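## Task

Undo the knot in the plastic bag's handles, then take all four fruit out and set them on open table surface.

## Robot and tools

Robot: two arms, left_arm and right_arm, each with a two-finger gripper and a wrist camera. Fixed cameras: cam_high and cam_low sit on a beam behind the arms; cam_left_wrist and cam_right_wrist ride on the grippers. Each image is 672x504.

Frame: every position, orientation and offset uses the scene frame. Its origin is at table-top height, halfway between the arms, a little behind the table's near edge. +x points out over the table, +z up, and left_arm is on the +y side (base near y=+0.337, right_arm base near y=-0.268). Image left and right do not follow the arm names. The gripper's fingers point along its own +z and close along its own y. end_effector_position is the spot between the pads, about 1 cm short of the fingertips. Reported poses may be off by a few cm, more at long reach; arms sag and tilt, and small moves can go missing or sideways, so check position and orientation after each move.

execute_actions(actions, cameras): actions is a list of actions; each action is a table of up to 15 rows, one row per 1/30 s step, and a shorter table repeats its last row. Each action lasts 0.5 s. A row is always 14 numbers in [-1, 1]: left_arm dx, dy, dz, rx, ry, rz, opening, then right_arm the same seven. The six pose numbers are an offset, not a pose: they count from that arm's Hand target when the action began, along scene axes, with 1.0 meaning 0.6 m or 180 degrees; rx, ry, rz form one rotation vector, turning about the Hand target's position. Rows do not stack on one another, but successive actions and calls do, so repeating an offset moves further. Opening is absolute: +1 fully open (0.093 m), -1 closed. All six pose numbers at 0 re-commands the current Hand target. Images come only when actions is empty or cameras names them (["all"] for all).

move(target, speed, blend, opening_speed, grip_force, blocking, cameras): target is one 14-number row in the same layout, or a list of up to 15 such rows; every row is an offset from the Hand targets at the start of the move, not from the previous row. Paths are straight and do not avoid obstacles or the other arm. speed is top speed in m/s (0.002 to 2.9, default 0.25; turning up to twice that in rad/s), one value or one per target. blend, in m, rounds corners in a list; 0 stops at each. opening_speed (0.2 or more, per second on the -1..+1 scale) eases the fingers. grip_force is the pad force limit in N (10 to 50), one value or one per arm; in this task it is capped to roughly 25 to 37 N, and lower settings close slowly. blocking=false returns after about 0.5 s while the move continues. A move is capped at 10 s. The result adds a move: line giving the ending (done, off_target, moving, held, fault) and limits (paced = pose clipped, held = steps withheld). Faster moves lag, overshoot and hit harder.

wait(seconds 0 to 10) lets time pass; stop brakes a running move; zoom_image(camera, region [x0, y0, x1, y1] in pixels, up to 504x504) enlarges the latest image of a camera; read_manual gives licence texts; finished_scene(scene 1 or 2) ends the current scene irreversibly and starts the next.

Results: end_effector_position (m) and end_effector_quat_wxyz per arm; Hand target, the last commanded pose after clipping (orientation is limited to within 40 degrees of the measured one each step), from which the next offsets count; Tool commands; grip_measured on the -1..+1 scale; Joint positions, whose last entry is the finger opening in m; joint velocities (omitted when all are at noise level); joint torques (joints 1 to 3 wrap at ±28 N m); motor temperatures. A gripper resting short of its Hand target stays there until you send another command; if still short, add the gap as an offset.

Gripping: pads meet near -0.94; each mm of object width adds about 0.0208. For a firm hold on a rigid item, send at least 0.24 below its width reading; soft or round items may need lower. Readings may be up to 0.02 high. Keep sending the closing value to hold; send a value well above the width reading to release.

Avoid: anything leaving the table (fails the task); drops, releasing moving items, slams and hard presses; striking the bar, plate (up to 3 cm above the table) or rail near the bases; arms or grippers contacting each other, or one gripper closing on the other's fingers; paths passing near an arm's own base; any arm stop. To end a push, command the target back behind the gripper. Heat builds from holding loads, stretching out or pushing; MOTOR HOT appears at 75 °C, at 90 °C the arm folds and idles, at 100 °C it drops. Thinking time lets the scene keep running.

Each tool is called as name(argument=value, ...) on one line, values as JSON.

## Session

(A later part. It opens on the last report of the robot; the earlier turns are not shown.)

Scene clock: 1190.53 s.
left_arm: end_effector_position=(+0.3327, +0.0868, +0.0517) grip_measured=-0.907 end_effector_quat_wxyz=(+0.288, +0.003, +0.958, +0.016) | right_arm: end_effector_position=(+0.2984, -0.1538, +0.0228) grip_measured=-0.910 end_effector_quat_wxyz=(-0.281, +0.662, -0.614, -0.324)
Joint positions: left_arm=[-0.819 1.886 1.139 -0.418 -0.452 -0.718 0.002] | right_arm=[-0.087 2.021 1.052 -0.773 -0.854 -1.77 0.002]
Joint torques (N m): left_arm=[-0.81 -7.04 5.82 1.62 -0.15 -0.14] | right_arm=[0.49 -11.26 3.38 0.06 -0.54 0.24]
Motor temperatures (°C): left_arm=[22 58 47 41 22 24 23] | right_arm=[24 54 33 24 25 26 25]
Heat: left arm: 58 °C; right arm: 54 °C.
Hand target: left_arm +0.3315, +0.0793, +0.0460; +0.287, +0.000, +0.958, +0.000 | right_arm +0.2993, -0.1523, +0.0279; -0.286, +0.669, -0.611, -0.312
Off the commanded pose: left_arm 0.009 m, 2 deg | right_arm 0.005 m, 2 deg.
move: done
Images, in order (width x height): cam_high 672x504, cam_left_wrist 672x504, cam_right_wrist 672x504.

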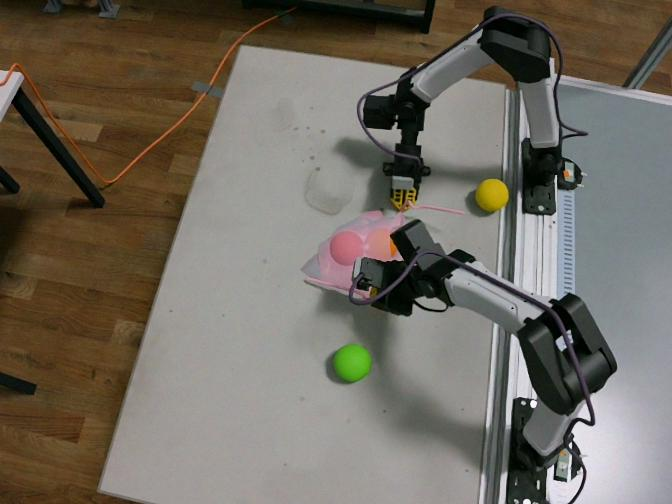

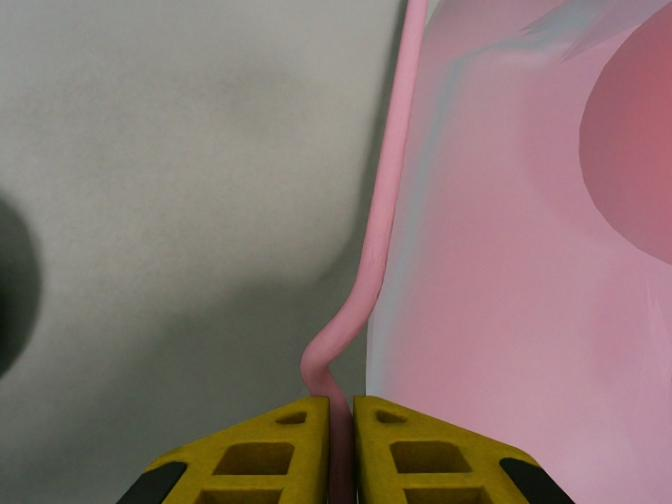

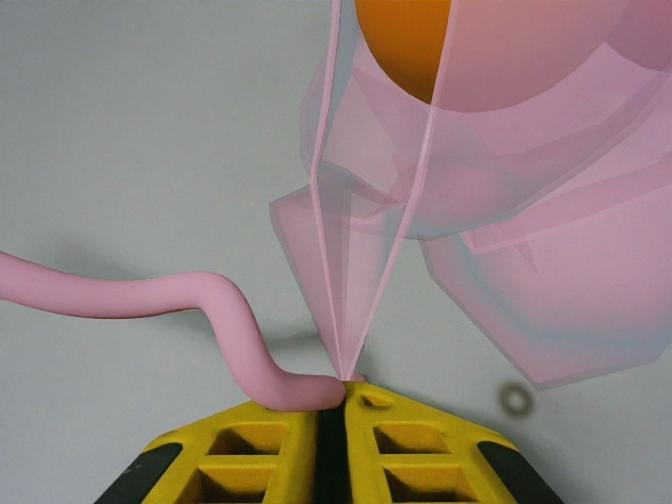

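move(target=[0.1,0.0,-0.02,0,0,0,-1, 0.1,-0.035,0.012,0,0,0,-1], speed=0.1, cameras=["cam_high","cam_right_wrist"])

zoom_image(camera="cam_high", region=[270, 150, 450, 330])

Scene clock: 1198.23 s.
left_arm: end_effector_position=(+0.3811, +0.0903, +0.0308) grip_measured=-0.907 end_effector_quat_wxyz=(+0.277, -0.002, +0.961, +0.019) | right_arm: end_effector_position=(+0.3568, -0.1698, +0.0404) grip_measured=-0.910 end_effector_quat_wxyz=(-0.294, +0.666, -0.610, -0.313)
Joint positions: left_arm=[-0.717 2.036 1.272 -0.384 -0.405 -0.633 0.002] | right_arm=[-0.125 2.148 1.351 -0.95 -0.853 -1.823 0.002]
Joint torques (N m): left_arm=[0.09 -7.77 9.05 1.6 -0.11 0.16] | right_arm=[-0.7 -8.21 7.17 -0.23 -0.42 0.04]
Heat: left arm: 54 °C; right arm: 54 °C.
Hand target: left_arm +0.3915, +0.0793, +0.0340; +0.287, +0.000, +0.958, +0.000 | right_arm +0.3593, -0.1733, +0.0351; -0.286, +0.669, -0.611, -0.312
Off the commanded pose: left_arm 0.015 m, 3 deg | right_arm 0.007 m, 1 deg.
move: off_target (left_arm)
Images, in order (width x height): cam_high 672x504, cam_right_wrist 672x504.

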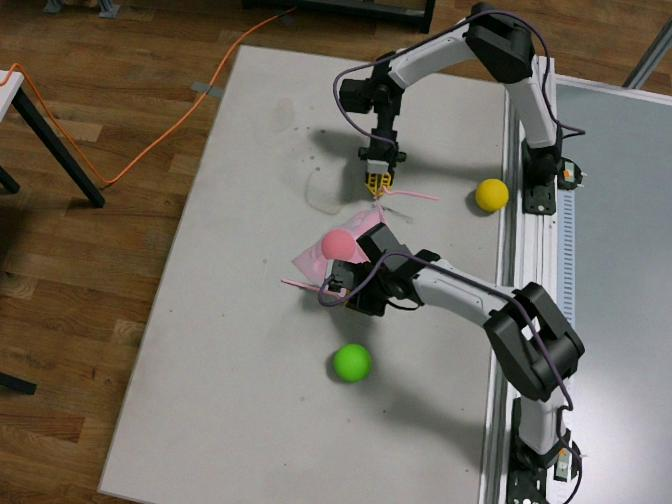

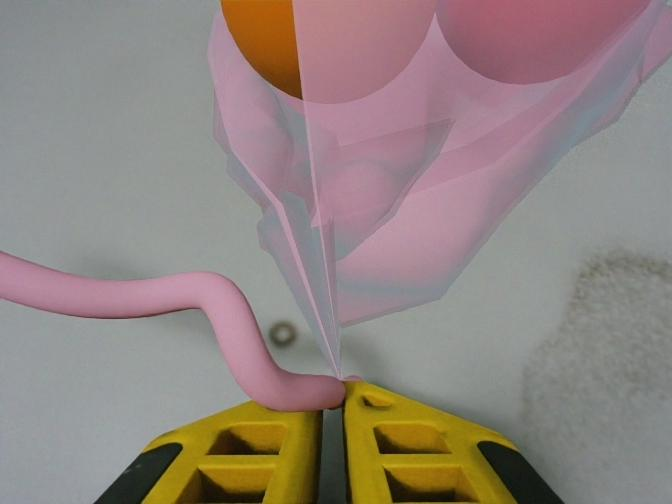

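Scaled by 2.800 from the camera's 672x504 image, which has a finer 960x720 frame.

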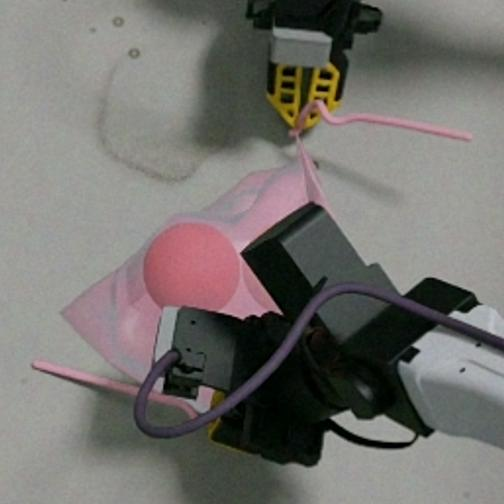

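move(target=[0.09,0.0,0.0,0,0,0,-1, 0.09,-0.02,0.0,0,0,0,-1], speed=0.1, cameras=["cam_high","cam_left_wrist","cam_right_wrist"])

zoom_image(camera="cam_high", region=[270, 150, 450, 330])

Scene clock: 1202.53 s.
left_arm: end_effector_position=(+0.4443, +0.0833, +0.0366) grip_measured=-0.907 end_effector_quat_wxyz=(+0.297, -0.009, +0.955, +0.002) | right_arm: end_effector_position=(+0.4111, -0.1814, +0.0413) grip_measured=-0.910 end_effector_quat_wxyz=(-0.294, +0.666, -0.610, -0.313)
Joint positions: left_arm=[-0.634 2.173 1.491 -0.384 -0.366 -0.556 0.002] | right_arm=[-0.142 2.34 1.689 -1.115 -0.851 -1.848 0.002]
Joint torques (N m): left_arm=[-0.08 -8.79 9.48 1.22 -0.05 0.16] | right_arm=[-0.69 -9.85 7.66 -0.25 -0.45 0.02]
Motor temperatures (°C): left_arm=[22 53 46 40 22 24 23] | right_arm=[24 53 33 24 25 26 25]
Heat: left arm: 53 °C; right arm: 53 °C.
Hand target: left_arm +0.4454, +0.0792, +0.0341; +0.287, +0.000, +0.958, -0.001 | right_arm +0.4132, -0.1852, +0.0351; -0.286, +0.669, -0.611, -0.312
Off the commanded pose: left_arm 0.005 m, 2 deg | right_arm 0.008 m, 1 deg.
move: done
Images, in order (width x height): cam_high 672x504, cam_left_wrist 672x504, cam_right_wrist 672x504.

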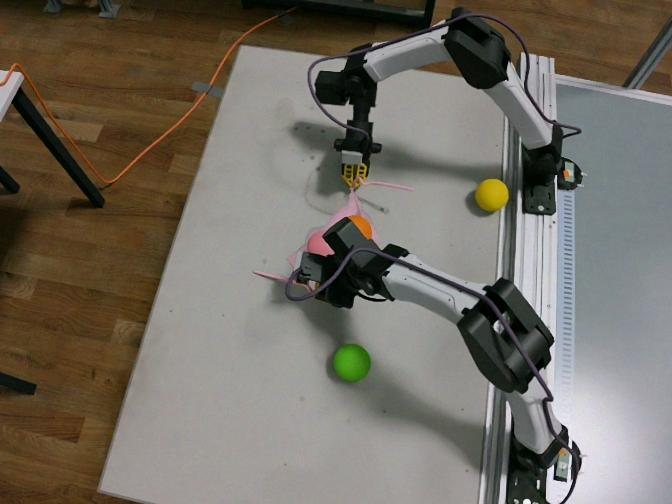

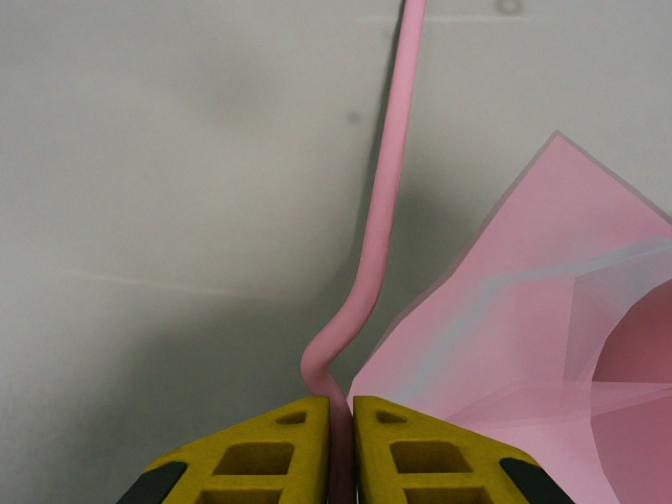

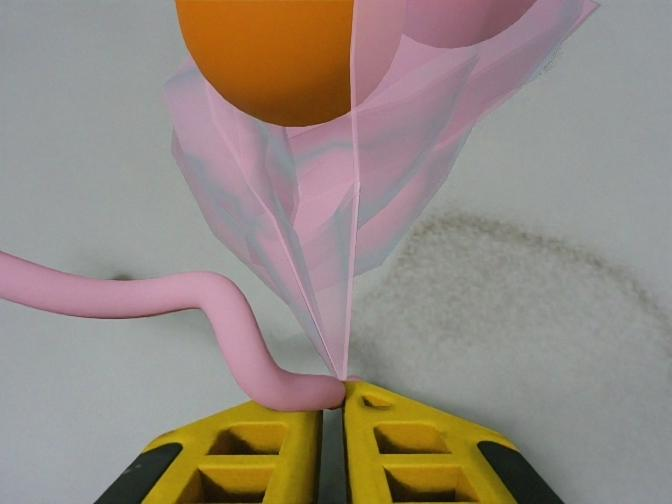

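Scaled by 2.800 from the camera's 672x504 image, which has a finer 960x720 frame.

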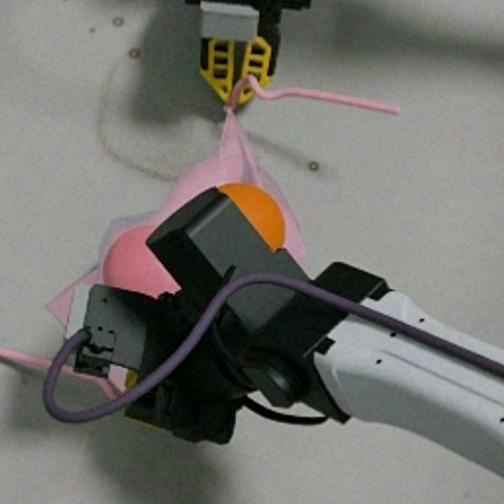

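move(target=[0.083,0.01,0.0,0,0,0,-1, 0.083,-0.005,0.0,0,0,0,-1], speed=0.1, cameras=["cam_high","cam_right_wrist"])

zoom_image(camera="cam_high", region=[250, 140, 430, 320])

Scene clock: 1208.87 s.
left_arm: end_effector_position=(+0.4986, +0.0868, +0.0400) grip_measured=-0.907 end_effector_quat_wxyz=(+0.306, -0.012, +0.952, -0.004) | right_arm: end_effector_position=(+0.4622, -0.1867, +0.0427) grip_measured=-0.910 end_effector_quat_wxyz=(-0.295, +0.667, -0.609, -0.311)
Joint positions: left_arm=[-0.56 2.305 1.718 -0.43 -0.329 -0.489 0.002] | right_arm=[-0.142 2.549 2.086 -1.296 -0.849 -1.848 0.002]
Joint torques (N m): left_arm=[-0.21 -9.81 9.89 1.11 -0.03 0.18] | right_arm=[-0.44 -11.04 8.02 -0.24 -0.48 0.12]
Heat: left arm: 52 °C; right arm: 52 °C.
Hand target: left_arm +0.4952, +0.0852, +0.0340; +0.287, +0.000, +0.958, -0.001 | right_arm +0.4630, -0.1883, +0.0351; -0.286, +0.669, -0.611, -0.312
Off the commanded pose: left_arm 0.007 m, 3 deg | right_arm 0.008 m, 1 deg.
move: off_target (left_arm)
Images, in order (width x height): cam_high 672x504, cam_right_wrist 672x504.

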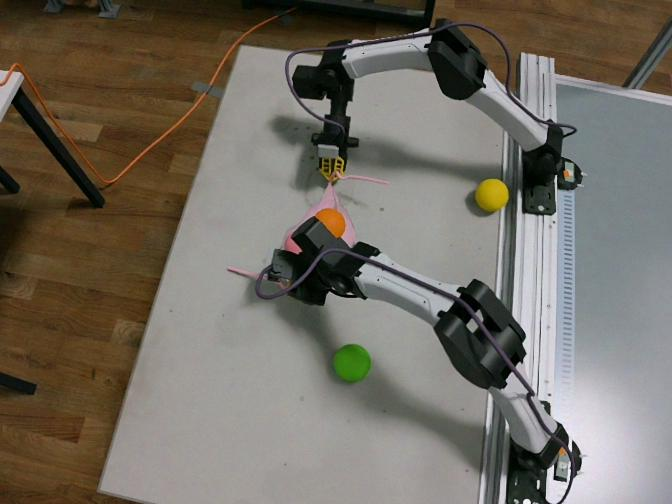

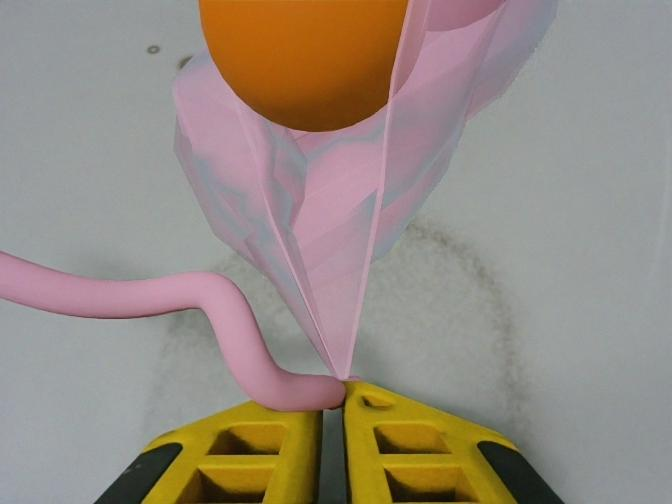

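Scaled by 2.800 from the camera's 672x504 image, which has a finer 960x720 frame.

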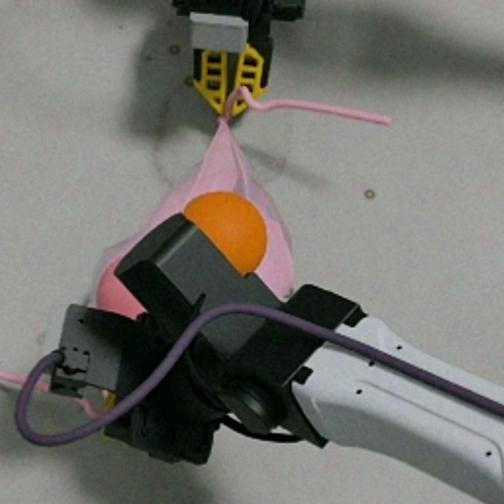

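move(target=[[0,0,0,0,0,0,-1, 0.0,0.008,-0.02,0,0,0,-1],[0,0,0,0,0,0,-1, 0.0,0.008,-0.02,0,0,0,-0.5],[0,0,0,0,0,0,-1, 0.005,-0.06,0.04,0,0,0,-0.5],[0,0,0,0,0,0,-1, -0.02,-0.06,0.2,0,0,0,-0.2]], speed=0.12, blend=[0,0,0.01,0], cameras=["cam_high","cam_right_wrist"])

zoom_image(camera="cam_high", region=[250, 140, 430, 320])

Scene clock: 1223.63 s.
left_arm: end_effector_position=(+0.4984, +0.0869, +0.0399) grip_measured=-0.907 end_effector_quat_wxyz=(+0.306, -0.011, +0.952, -0.004) | right_arm: end_effector_position=(+0.4559, -0.2246, +0.1405) grip_measured=-0.203 end_effector_quat_wxyz=(-0.311, +0.656, -0.627, -0.283)
Joint positions: left_arm=[-0.56 2.305 1.718 -0.431 -0.329 -0.489 0.002] | right_arm=[-0.221 2.413 2.239 -1.56 -0.836 -1.87 0.035]
Joint torques (N m): left_arm=[-0.25 -9.8 9.92 1.04 -0.06 0.16] | right_arm=[-0.17 -16.16 4.7 -0.17 -0.53 0.22]
Motor temperatures (°C): left_arm=[22 50 48 38 22 24 23] | right_arm=[24 56 34 24 25 26 25]
Heat: left arm: 50 °C; right arm: 56 °C.
Hand target: left_arm +0.4953, +0.0853, +0.0340; +0.287, +0.000, +0.958, -0.001 | right_arm +0.4510, -0.2243, +0.1552; -0.286, +0.669, -0.611, -0.312
Off the commanded pose: left_arm 0.007 m, 3 deg | right_arm 0.015 m, 5 deg.
joint sent to its limit (right arm) — joint 4 (wrist pitch), lower limit. The joint targets are off in orientation, not in position.
move: off_target (left_arm, right_arm); target 2's new opening was sent with right_arm's hand 0.014 m and 2 deg from that target; target 4's new opening was sent with right_arm's hand 0.015 m and 5 deg from that target
Images, in order (width x height): cam_high 672x504, cam_right_wrist 672x504.

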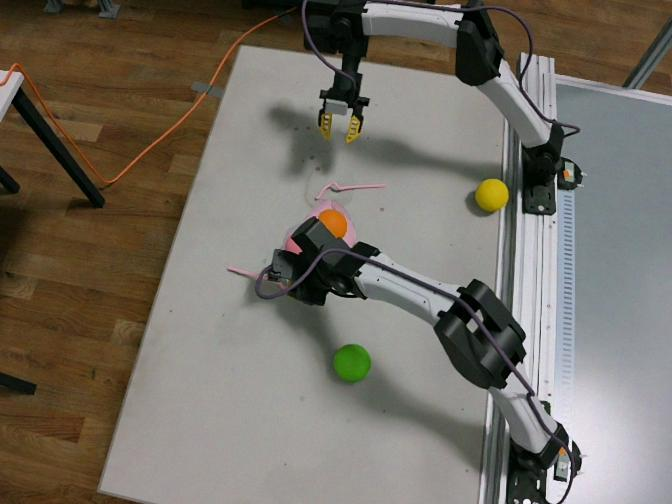

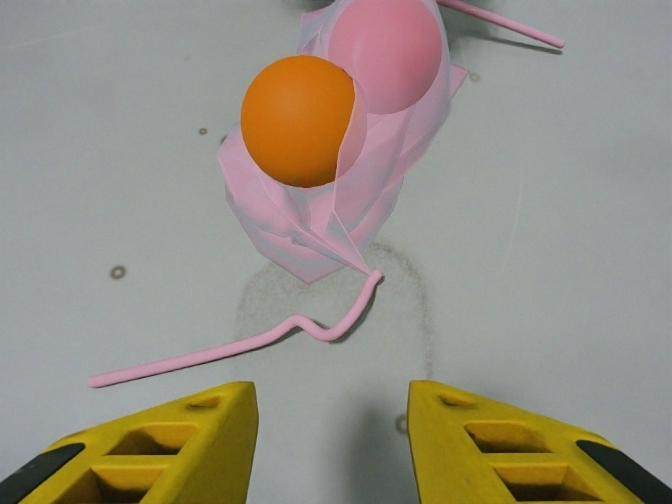

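Scaled by 2.800 from the camera's 672x504 image, which has a finer 960x720 frame.

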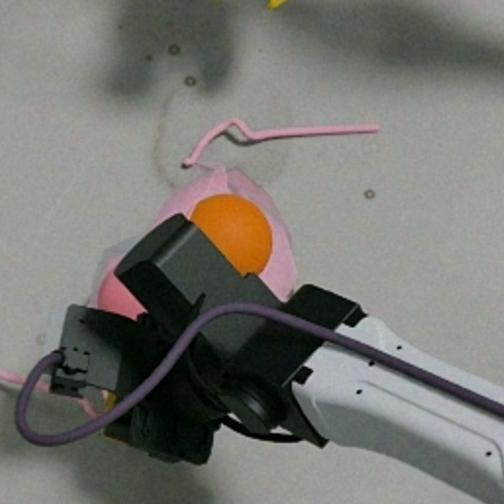

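move(target=[0,0,0,0,0,0,-1, -0.0317,0.2772,0.0,-0.1330,0.0582,-0.3123,-0.108], speed=0.15, cameras=["cam_high","cam_right_wrist"])

Scene clock: 1244.33 s.
left_arm: end_effector_position=(+0.4984, +0.0869, +0.0399) grip_measured=-0.907 end_effector_quat_wxyz=(+0.306, -0.011, +0.952, -0.004) | right_arm: end_effector_position=(+0.4320, -0.0607, +0.1543) grip_measured=-0.111 end_effector_quat_wxyz=(+0.211, -0.319, +0.921, +0.074)
Joint positions: left_arm=[-0.56 2.305 1.718 -0.431 -0.329 -0.489 0.002] | right_arm=[0.381 1.972 1.709 -0.87 -0.086 -0.229 0.04]
Joint torques (N m): left_arm=[-0.23 -9.78 10.04 1.03 -0.06 0.18] | right_arm=[0.43 -9.32 9.74 0.72 0.01 0.24]
Motor temperatures (°C): left_arm=[22 49 49 37 21 24 23] | right_arm=[24 63 34 24 25 26 25]
Heat: left arm: 49 °C; right arm: 63 °C.
Hand target: left_arm +0.4953, +0.0853, +0.0340; +0.287, +0.000, +0.958, -0.001 | right_arm +0.4320, -0.0580, +0.1552; +0.204, -0.318, +0.923, +0.071
Off the commanded pose: left_arm 0.007 m, 3 deg | right_arm 0.003 m, 1 deg.
move: off_target (left_arm)
Images, in order (width x height): cam_high 672x504, cam_right_wrist 672x504.

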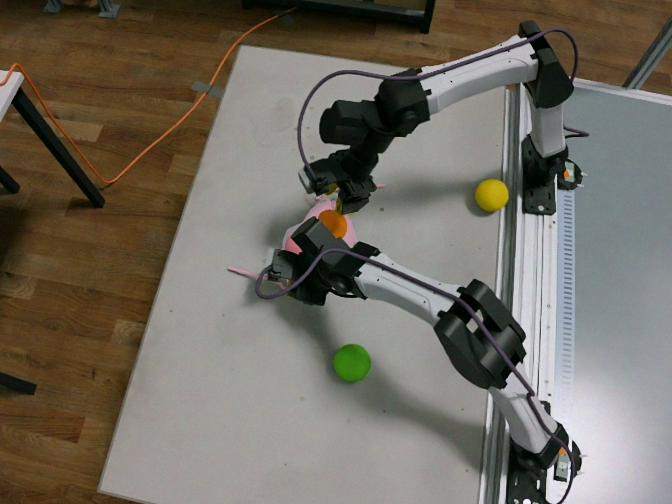

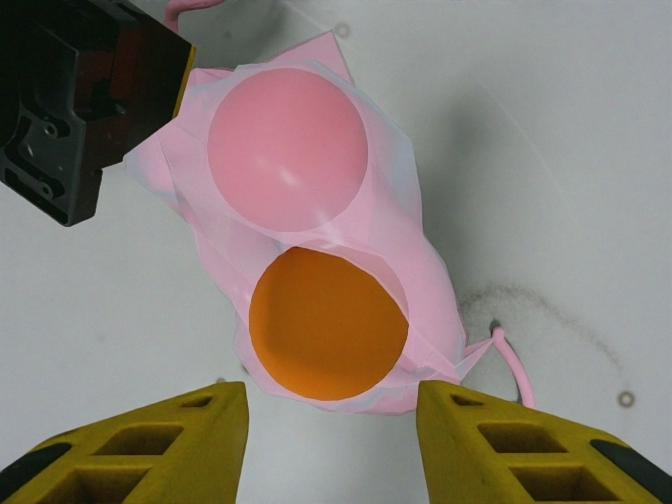

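move(target=[0,0,0,0,0,0,-1, 0.008,0.012,-0.108,0,0,0,-0.108], speed=0.12, cameras=["cam_right_wrist"])

Scene clock: 1251.20 s.
left_arm: end_effector_position=(+0.4984, +0.0869, +0.0399) grip_measured=-0.907 end_effector_quat_wxyz=(+0.306, -0.011, +0.952, -0.004) | right_arm: end_effector_position=(+0.4350, -0.0556, +0.0982) grip_measured=-0.111 end_effector_quat_wxyz=(+0.202, -0.318, +0.923, +0.073)
Joint positions: left_arm=[-0.56 2.305 1.718 -0.431 -0.329 -0.489 0.002] | right_arm=[0.386 2.033 1.58 -0.699 -0.083 -0.221 0.04]
Joint torques (N m): left_arm=[-0.17 -9.84 9.92 1.05 -0.06 0.16] | right_arm=[0.55 -9.66 6.09 1.27 0.01 0.19]
Motor temperatures (°C): left_arm=[22 49 49 37 21 24 23] | right_arm=[24 61 35 25 25 26 25]
Heat: left arm: 49 °C; right arm: 61 °C.
Hand target: left_arm +0.4953, +0.0853, +0.0340; +0.287, +0.000, +0.958, -0.001 | right_arm +0.4367, -0.0507, +0.0904; +0.204, -0.318, +0.923, +0.071
Off the commanded pose: left_arm 0.007 m, 3 deg | right_arm 0.009 m, 0 deg.
move: off_target (left_arm)
Images, in order (width x height): cam_right_wrist 672x504.

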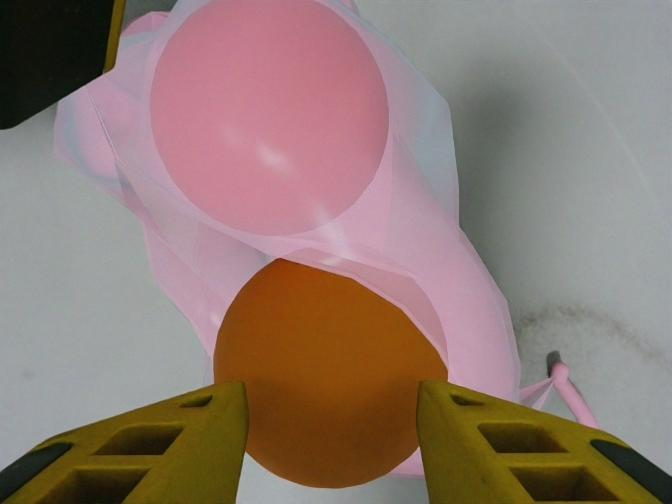

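move(target=[[0,0,0,0,0,0,-1, 0,0,0,0,0,0,0.2],[0,0,0,0,0,0,-1, 0,0,-0.027,0,0,0,0.41],[0,0,0,0,0,0,-1, 0,0,-0.047,0,0,0,0.52],[0,0,0,0,0,0,-1, 0,0,-0.065,0,0,0,0.57]], speed=0.06, cameras=["cam_right_wrist"])

Scene clock: 1261.93 s.
left_arm: end_effector_position=(+0.4984, +0.0869, +0.0399) grip_measured=-0.907 end_effector_quat_wxyz=(+0.306, -0.011, +0.952, -0.004) | right_arm: end_effector_position=(+0.4374, -0.0537, +0.0639) grip_measured=+0.568 end_effector_quat_wxyz=(+0.208, -0.318, +0.922, +0.073)
Joint positions: left_arm=[-0.56 2.305 1.718 -0.431 -0.329 -0.489 0.002] | right_arm=[0.386 2.071 1.49 -0.558 -0.083 -0.221 0.072]
Joint torques (N m): left_arm=[-0.23 -9.87 9.96 1.07 -0.04 0.17] | right_arm=[0.5 -9.26 5.65 1.28 0 0.22]
Motor temperatures (°C): left_arm=[22 48 49 36 21 24 23] | right_arm=[24 58 35 26 25 26 25]
Heat: left arm: 49 °C; right arm: 58 °C.
Hand target: left_arm +0.4953, +0.0852, +0.0340; +0.287, +0.000, +0.958, -0.001 | right_arm +0.4368, -0.0507, +0.0513; +0.204, -0.318, +0.923, +0.071
Off the commanded pose: left_arm 0.007 m, 3 deg | right_arm 0.013 m, 1 deg.
move: off_target (left_arm, right_arm); target 2's new opening was sent with right_arm's hand 0.013 m and 1 deg from that target; target 3's new opening was sent with right_arm's hand 0.015 m and 1 deg from that target; target 4's new opening was sent with right_arm's hand 0.015 m and 1 deg from that target
Images, in order (width x height): cam_right_wrist 672x504.

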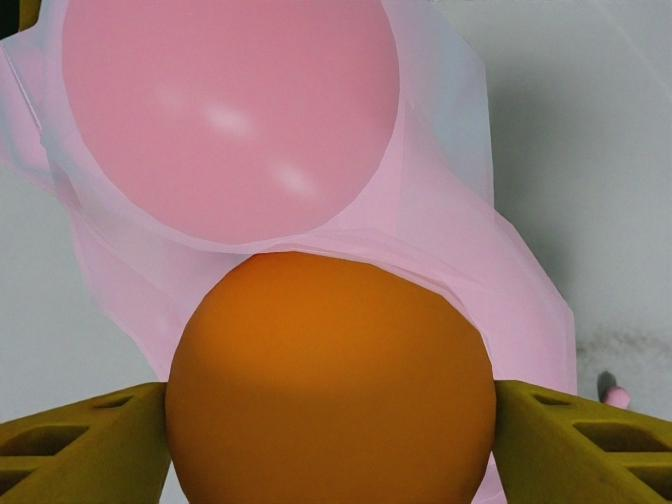

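move(target=[[0,0,0,0,0,0,-1, 0,0,-0.018,0,0,0,0.56],[0,0,0,0,0,0,-1, 0,0,-0.036,0,0,0,0.56]], speed=0.05, cameras=["cam_right_wrist"])

Scene clock: 1266.63 s.
left_arm: end_effector_position=(+0.4984, +0.0869, +0.0399) grip_measured=-0.907 end_effector_quat_wxyz=(+0.306, -0.011, +0.952, -0.004) | right_arm: end_effector_position=(+0.4365, -0.0536, +0.0402) grip_measured=+0.562 end_effector_quat_wxyz=(+0.205, -0.318, +0.923, +0.073)
Joint positions: left_arm=[-0.56 2.305 1.718 -0.431 -0.329 -0.489 0.002] | right_arm=[0.386 2.106 1.448 -0.488 -0.083 -0.221 0.072]
Joint torques (N m): left_arm=[-0.27 -9.78 9.92 1.06 -0.04 0.18] | right_arm=[0.35 -9.63 5.53 1.26 0.02 0.21]
Motor temperatures (°C): left_arm=[22 48 49 36 21 24 23] | right_arm=[24 58 35 26 25 26 25]
Heat: left arm: 49 °C; right arm: 58 °C.
Hand target: left_arm +0.4953, +0.0852, +0.0340; +0.287, +0.000, +0.958, -0.001 | right_arm +0.4368, -0.0507, +0.0297; +0.204, -0.318, +0.923, +0.071
Off the commanded pose: left_arm 0.007 m, 3 deg | right_arm 0.011 m, 0 deg.
move: off_target (left_arm, right_arm)
Images, in order (width x height): cam_right_wrist 672x504.

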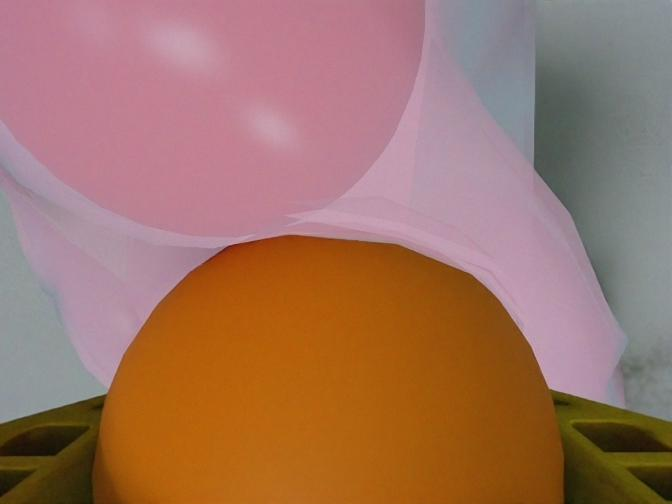

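move(target=[0,0,0,0,0,0,-1, 0,0,0.008,0,0,0,0.34], opening_speed=0.4, cameras=["cam_right_wrist"])

Scene clock: 1270.33 s.
left_arm: end_effector_position=(+0.4984, +0.0869, +0.0399) grip_measured=-0.907 end_effector_quat_wxyz=(+0.306, -0.011, +0.952, -0.004) | right_arm: end_effector_position=(+0.4366, -0.0536, +0.0403) grip_measured=+0.349 end_effector_quat_wxyz=(+0.205, -0.318, +0.923, +0.073)
Joint positions: left_arm=[-0.56 2.305 1.718 -0.431 -0.329 -0.489 0.002] | right_arm=[0.386 2.106 1.448 -0.488 -0.083 -0.221 0.062]
Joint torques (N m): left_arm=[-0.2 -9.87 9.98 1.05 -0.05 0.17] | right_arm=[0.47 -10.11 6.48 1.14 -0.02 0.2]
Motor temperatures (°C): left_arm=[22 48 49 36 21 24 23] | right_arm=[24 57 35 26 25 26 25]
Heat: left arm: 49 °C; right arm: 57 °C.
Hand target: left_arm +0.4953, +0.0852, +0.0340; +0.287, +0.000, +0.958, -0.001 | right_arm +0.4368, -0.0507, +0.0345; +0.204, -0.318, +0.923, +0.071
Off the commanded pose: left_arm 0.007 m, 3 deg | right_arm 0.006 m, 0 deg.
move: off_target (left_arm)
Images, in order (width x height): cam_right_wrist 672x504.

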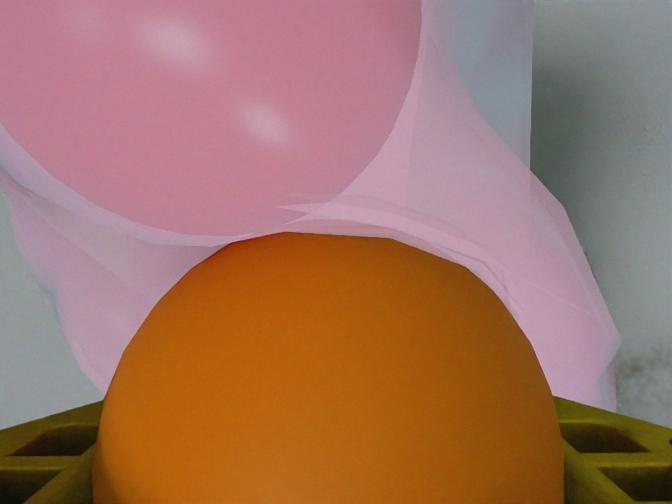

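move(target=[0,0,0,0,0,0,-1, -0.02,-0.02,0.09,0,0,0,0.34], speed=0.05, cameras=["cam_high","cam_right_wrist"])

Scene clock: 1274.57 s.
left_arm: end_effector_position=(+0.4984, +0.0869, +0.0399) grip_measured=-0.907 end_effector_quat_wxyz=(+0.306, -0.011, +0.952, -0.004) | right_arm: end_effector_position=(+0.4174, -0.0628, +0.0592) grip_measured=+0.349 end_effector_quat_wxyz=(+0.178, -0.319, +0.928, +0.070)
Joint positions: left_arm=[-0.56 2.305 1.718 -0.431 -0.329 -0.489 0.002] | right_arm=[0.386 2.04 1.448 -0.609 -0.083 -0.221 0.062]
Joint torques (N m): left_arm=[-0.27 -9.8 9.99 1.05 -0.03 0.17] | right_arm=[-0.66 -14.94 9.07 0.7 -0.05 0.11]
Motor temperatures (°C): left_arm=[22 48 50 36 21 24 23] | right_arm=[24 58 35 26 25 26 25]
Heat: left arm: 50 °C; right arm: 58 °C.
Hand target: left_arm +0.4953, +0.0852, +0.0340; +0.287, +0.000, +0.958, -0.001 | right_arm +0.4248, -0.0627, +0.0886; +0.204, -0.318, +0.923, +0.071
Off the commanded pose: left_arm 0.007 m, 3 deg | right_arm 0.030 m, 3 deg.
move: off_target (left_arm, right_arm)
Images, in order (width x height): cam_high 672x504, cam_right_wrist 672x504.

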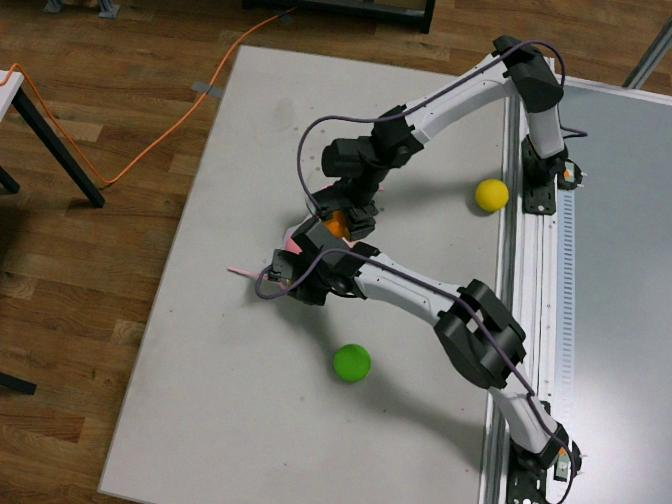

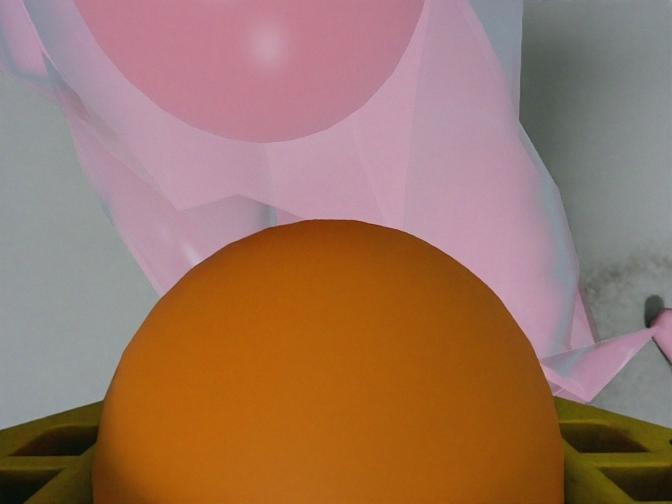

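move(target=[0,0,0,0,0,0,-1, -0.05,-0.04,0.12,0,0,0,0.34], speed=0.1, cameras=["cam_high","cam_right_wrist"])

Scene clock: 1282.07 s.
left_arm: end_effector_position=(+0.4984, +0.0869, +0.0399) grip_measured=-0.907 end_effector_quat_wxyz=(+0.306, -0.011, +0.952, -0.004) | right_arm: end_effector_position=(+0.3925, -0.0859, +0.1367) grip_measured=+0.349 end_effector_quat_wxyz=(+0.183, -0.315, +0.929, +0.068)
Joint positions: left_arm=[-0.56 2.305 1.718 -0.431 -0.329 -0.489 0.002] | right_arm=[0.365 1.844 1.49 -0.839 -0.083 -0.234 0.062]
Joint torques (N m): left_arm=[-0.2 -9.78 9.99 1.06 -0.06 0.16] | right_arm=[-0.76 -12.57 9.43 0.76 -0.11 0.02]
Motor temperatures (°C): left_arm=[22 48 50 36 21 24 23] | right_arm=[24 59 36 26 25 26 25]
Heat: left arm: 50 °C; right arm: 59 °C.
Hand target: left_arm +0.4953, +0.0852, +0.0340; +0.287, +0.000, +0.958, -0.001 | right_arm +0.3949, -0.0868, +0.1607; +0.205, -0.318, +0.923, +0.071
Off the commanded pose: left_arm 0.007 m, 3 deg | right_arm 0.024 m, 3 deg.
move: off_target (left_arm, right_arm)
Images, in order (width x height): cam_high 672x504, cam_right_wrist 672x504.

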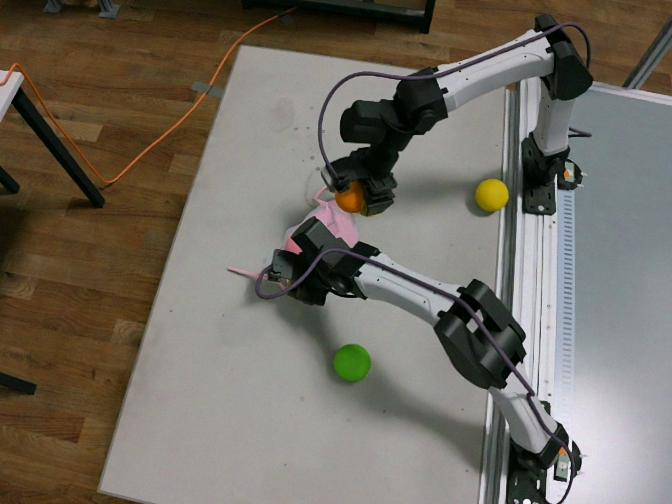

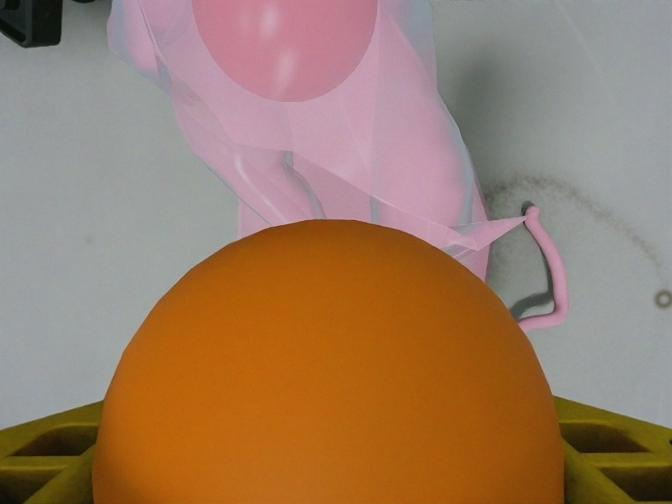

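move(target=[[0,0,0,0,0,0,-1, -0.108,-0.405,-0.01,0,0,0,0.34],[0,0,0,0,0,0,-1, -0.108,-0.405,-0.15,0,0,0,0.34]], speed=[0.18,0.1], blend=[0.02,0], cameras=["cam_high","cam_low"])

Scene clock: 1289.13 s.
left_arm: end_effector_position=(+0.4984, +0.0869, +0.0399) grip_measured=-0.907 end_effector_quat_wxyz=(+0.306, -0.011, +0.952, -0.004) | right_arm: end_effector_position=(+0.3279, -0.3297, +0.0744) grip_measured=+0.349 end_effector_quat_wxyz=(+0.197, -0.316, +0.926, +0.066)
Joint positions: left_arm=[-0.56 2.305 1.718 -0.431 -0.329 -0.489 0.002] | right_arm=[-0.395 1.632 1.008 -0.7 -0.334 -0.971 0.062]
Joint torques (N m): left_arm=[-0.17 -9.85 10.02 1.04 -0.02 0.18] | right_arm=[-1.07 -6.05 5.55 0.88 -0.46 0.03]
Motor temperatures (°C): left_arm=[22 48 50 36 21 24 23] | right_arm=[24 58 36 26 25 26 25]
Heat: left arm: 50 °C; right arm: 58 °C.
Hand target: left_arm +0.4953, +0.0852, +0.0340; +0.287, +0.000, +0.958, -0.001 | right_arm +0.3300, -0.3298, +0.0706; +0.204, -0.317, +0.923, +0.071
Off the commanded pose: left_arm 0.007 m, 3 deg | right_arm 0.004 m, 1 deg.
move: off_target (left_arm)
Images, in order (width x height): cam_high 672x504, cam_low 672x504.

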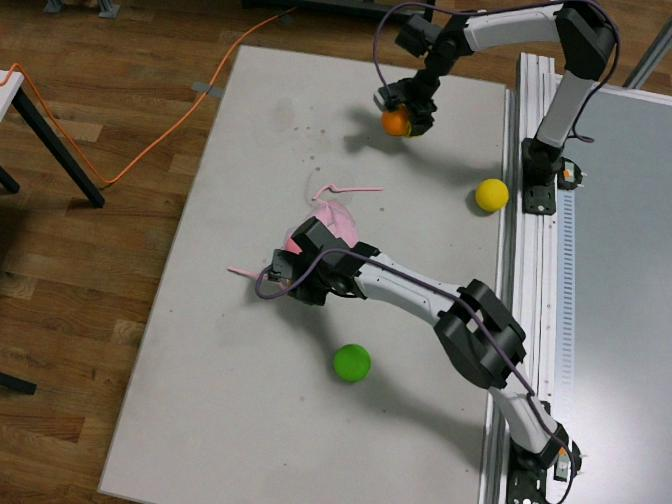

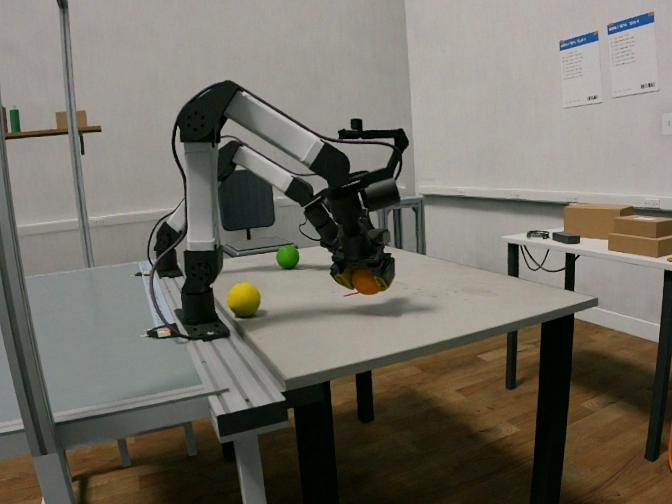

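move(target=[0,0,0,0,0,0,-1, 0,0,-0.055,0,0,0,0.34], speed=0.06, cameras=["cam_low","cam_right_wrist"])

zoom_image(camera="cam_low", region=[280, 200, 450, 330])

Scene clock: 1292.30 s.
left_arm: end_effector_position=(+0.4984, +0.0869, +0.0399) grip_measured=-0.907 end_effector_quat_wxyz=(+0.306, -0.011, +0.952, -0.004) | right_arm: end_effector_position=(+0.3290, -0.3304, +0.0422) grip_measured=+0.349 end_effector_quat_wxyz=(+0.198, -0.315, +0.926, +0.066)
Joint positions: left_arm=[-0.56 2.305 1.718 -0.431 -0.329 -0.489 0.002] | right_arm=[-0.398 1.693 0.933 -0.562 -0.336 -0.973 0.062]
Joint torques (N m): left_arm=[-0.23 -9.84 9.95 1.06 -0.04 0.17] | right_arm=[-0.91 -6.01 5.19 0.88 -0.48 0.01]
Motor temperatures (°C): left_arm=[22 48 50 35 21 24 23] | right_arm=[24 56 36 26 25 26 25]
Heat: left arm: 50 °C; right arm: 56 °C.
Hand target: left_arm +0.4953, +0.0852, +0.0340; +0.287, +0.000, +0.958, -0.001 | right_arm +0.3300, -0.3298, +0.0376; +0.204, -0.318, +0.923, +0.071
Off the commanded pose: left_arm 0.007 m, 3 deg | right_arm 0.005 m, 1 deg.
move: off_target (left_arm)
Images, in order (width x height): cam_low 672x504, cam_right_wrist 672x504.

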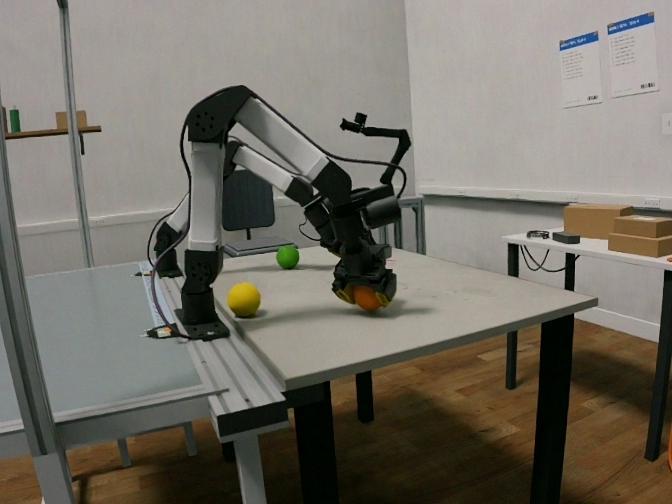

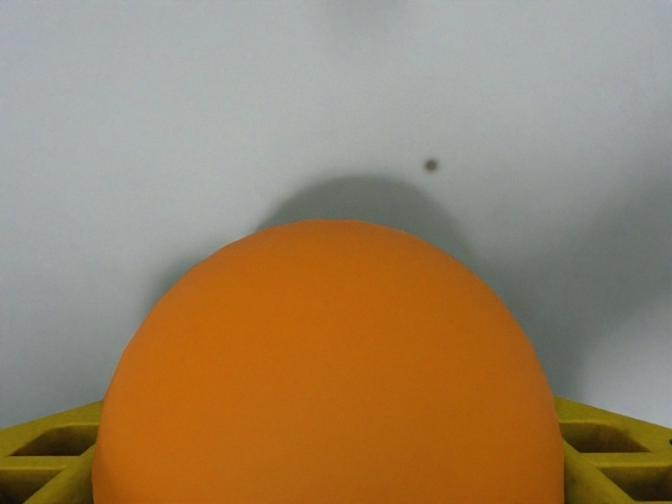

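Scaled by 2.965 from the camera's 672x504 image, which has a finer 960x720 frame.

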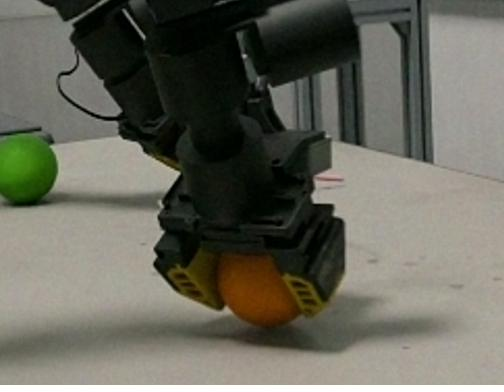

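move(target=[0,0,0,0,0,0,-1, 0,0,-0.015,0,0,0,0.34], speed=0.03, cameras=["cam_low"])

zoom_image(camera="cam_low", region=[320, 240, 420, 330])

Scene clock: 1297.83 s.
left_arm: end_effector_position=(+0.4984, +0.0869, +0.0399) grip_measured=-0.907 end_effector_quat_wxyz=(+0.306, -0.011, +0.952, -0.004) | right_arm: end_effector_position=(+0.3318, -0.3307, +0.0369) grip_measured=+0.349 end_effector_quat_wxyz=(+0.204, -0.316, +0.924, +0.065)
Joint positions: left_arm=[-0.56 2.305 1.718 -0.431 -0.329 -0.489 0.002] | right_arm=[-0.399 1.707 0.921 -0.525 -0.341 -0.973 0.062]
Joint torques (N m): left_arm=[-0.18 -9.78 9.99 1.05 -0.03 0.17] | right_arm=[-0.91 -5.64 4.51 0.9 -0.41 0.02]
Heat: left arm: 50 °C; right arm: 54 °C.
Hand target: left_arm +0.4953, +0.0852, +0.0340; +0.287, +0.000, +0.958, -0.001 | right_arm +0.3300, -0.3298, +0.0285; +0.204, -0.318, +0.923, +0.071
Off the commanded pose: left_arm 0.007 m, 3 deg | right_arm 0.008 m, 1 deg.
move: off_target (left_arm)
Images, in order (width x height): cam_low 672x504.

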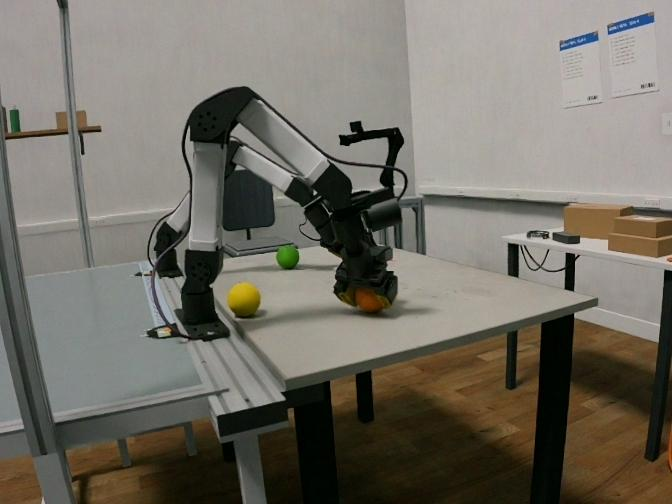

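Scaled by 5.040 from the camera's 672x504 image, which has a finer 960x720 frame.

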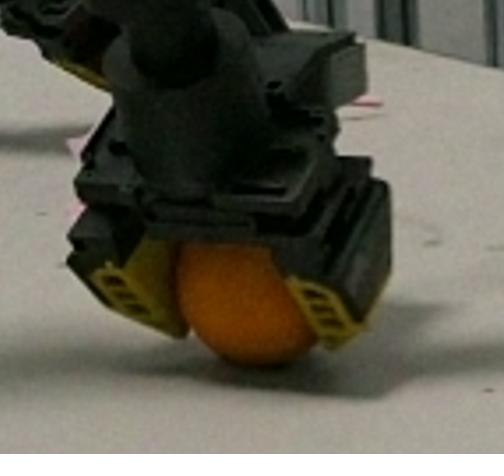

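move(target=[[0,0,0,0,0,0,-1, 0,0,0.006,0,0,0,0.8]], opening_speed=0.3, cameras=["cam_right_wrist"])

move(target=[[0,0,0,0,0,0,-1, 0,0,0.2,0,0,0,0.8],[0,0,0,0,0,0,-1, 0.05,0.1,0.2,0,0,0,-0.2]], speed=0.15, blend=[0.02,0], cameras=["cam_high","cam_low","cam_right_wrist"])

Scene clock: 1303.00 s.
left_arm: end_effector_position=(+0.4984, +0.0869, +0.0399) grip_measured=-0.907 end_effector_quat_wxyz=(+0.306, -0.011, +0.952, -0.004) | right_arm: end_effector_position=(+0.3318, -0.3304, +0.0370) grip_measured=+0.797 end_effector_quat_wxyz=(+0.204, -0.316, +0.924, +0.065)
Joint positions: left_arm=[-0.56 2.305 1.718 -0.431 -0.329 -0.489 0.002] | right_arm=[-0.399 1.707 0.921 -0.525 -0.343 -0.973 0.083]
Joint torques (N m): left_arm=[-0.24 -9.8 10.02 1.07 -0.03 0.19] | right_arm=[-0.85 -6.16 5.12 0.78 -0.37 0.01]
Heat: left arm: 50 °C; right arm: 53 °C.
Hand target: left_arm +0.4953, +0.0852, +0.0340; +0.287, +0.000, +0.958, -0.001 | right_arm +0.3300, -0.3297, +0.0321; +0.204, -0.318, +0.923, +0.071
Off the commanded pose: left_arm 0.007 m, 3 deg | right_arm 0.005 m, 1 deg.
move: off_target (left_arm)
Images, in order (width x height): cam_right_wrist 672x504.

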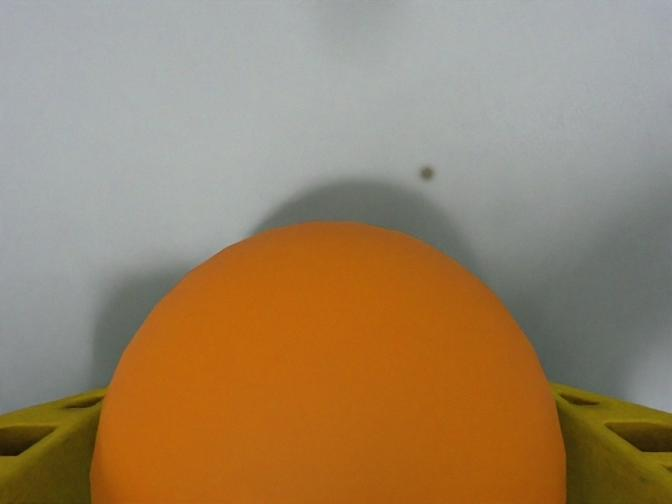

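Scene clock: 1305.53 s.
left_arm: end_effector_position=(+0.4984, +0.0869, +0.0399) grip_measured=-0.907 end_effector_quat_wxyz=(+0.306, -0.011, +0.952, -0.004) | right_arm: end_effector_position=(+0.3524, -0.2681, +0.1457) grip_measured=-0.197 end_effector_quat_wxyz=(+0.197, -0.320, +0.923, +0.080)
Joint positions: left_arm=[-0.56 2.305 1.718 -0.431 -0.329 -0.489 0.002] | right_arm=[-0.18 1.593 1.248 -0.925 -0.301 -0.762 0.036]
Joint torques (N m): left_arm=[-0.21 -9.84 9.89 1.07 -0.06 0.17] | right_arm=[-0.01 -6.38 9.28 0.78 -0.13 0.24]
Heat: left arm: 50 °C; right arm: 53 °C.
Hand target: left_arm +0.4953, +0.0852, +0.0340; +0.287, +0.000, +0.958, -0.001 | right_arm +0.3600, -0.2698, +0.1522; +0.204, -0.318, +0.923, +0.071
Off the commanded pose: left_arm 0.007 m, 3 deg | right_arm 0.010 m, 1 deg.
move: off_target (left_arm)
Images, in order (width x height): cam_high 672x504, cam_low 672x504, cam_right_wrist 672x504.

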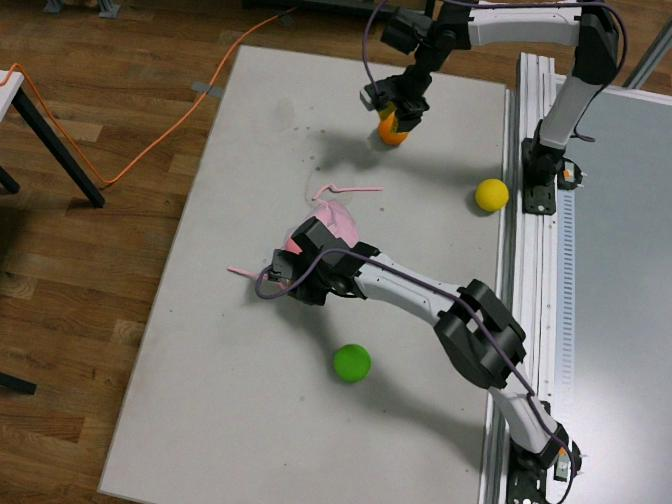

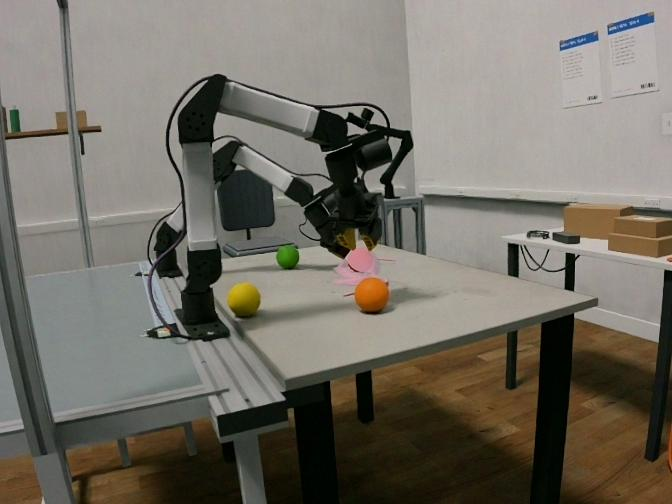

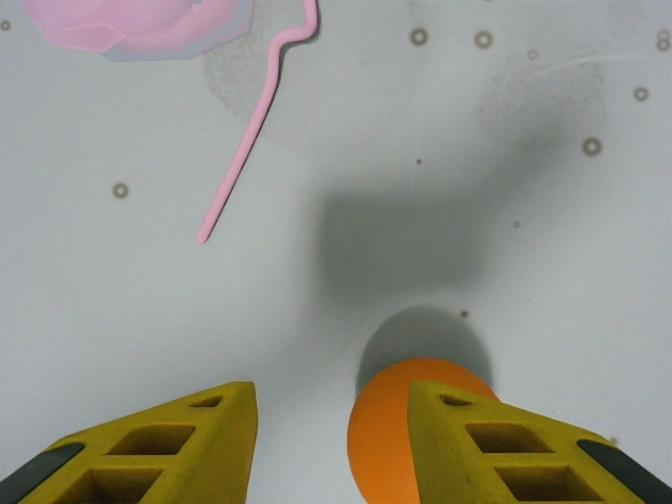

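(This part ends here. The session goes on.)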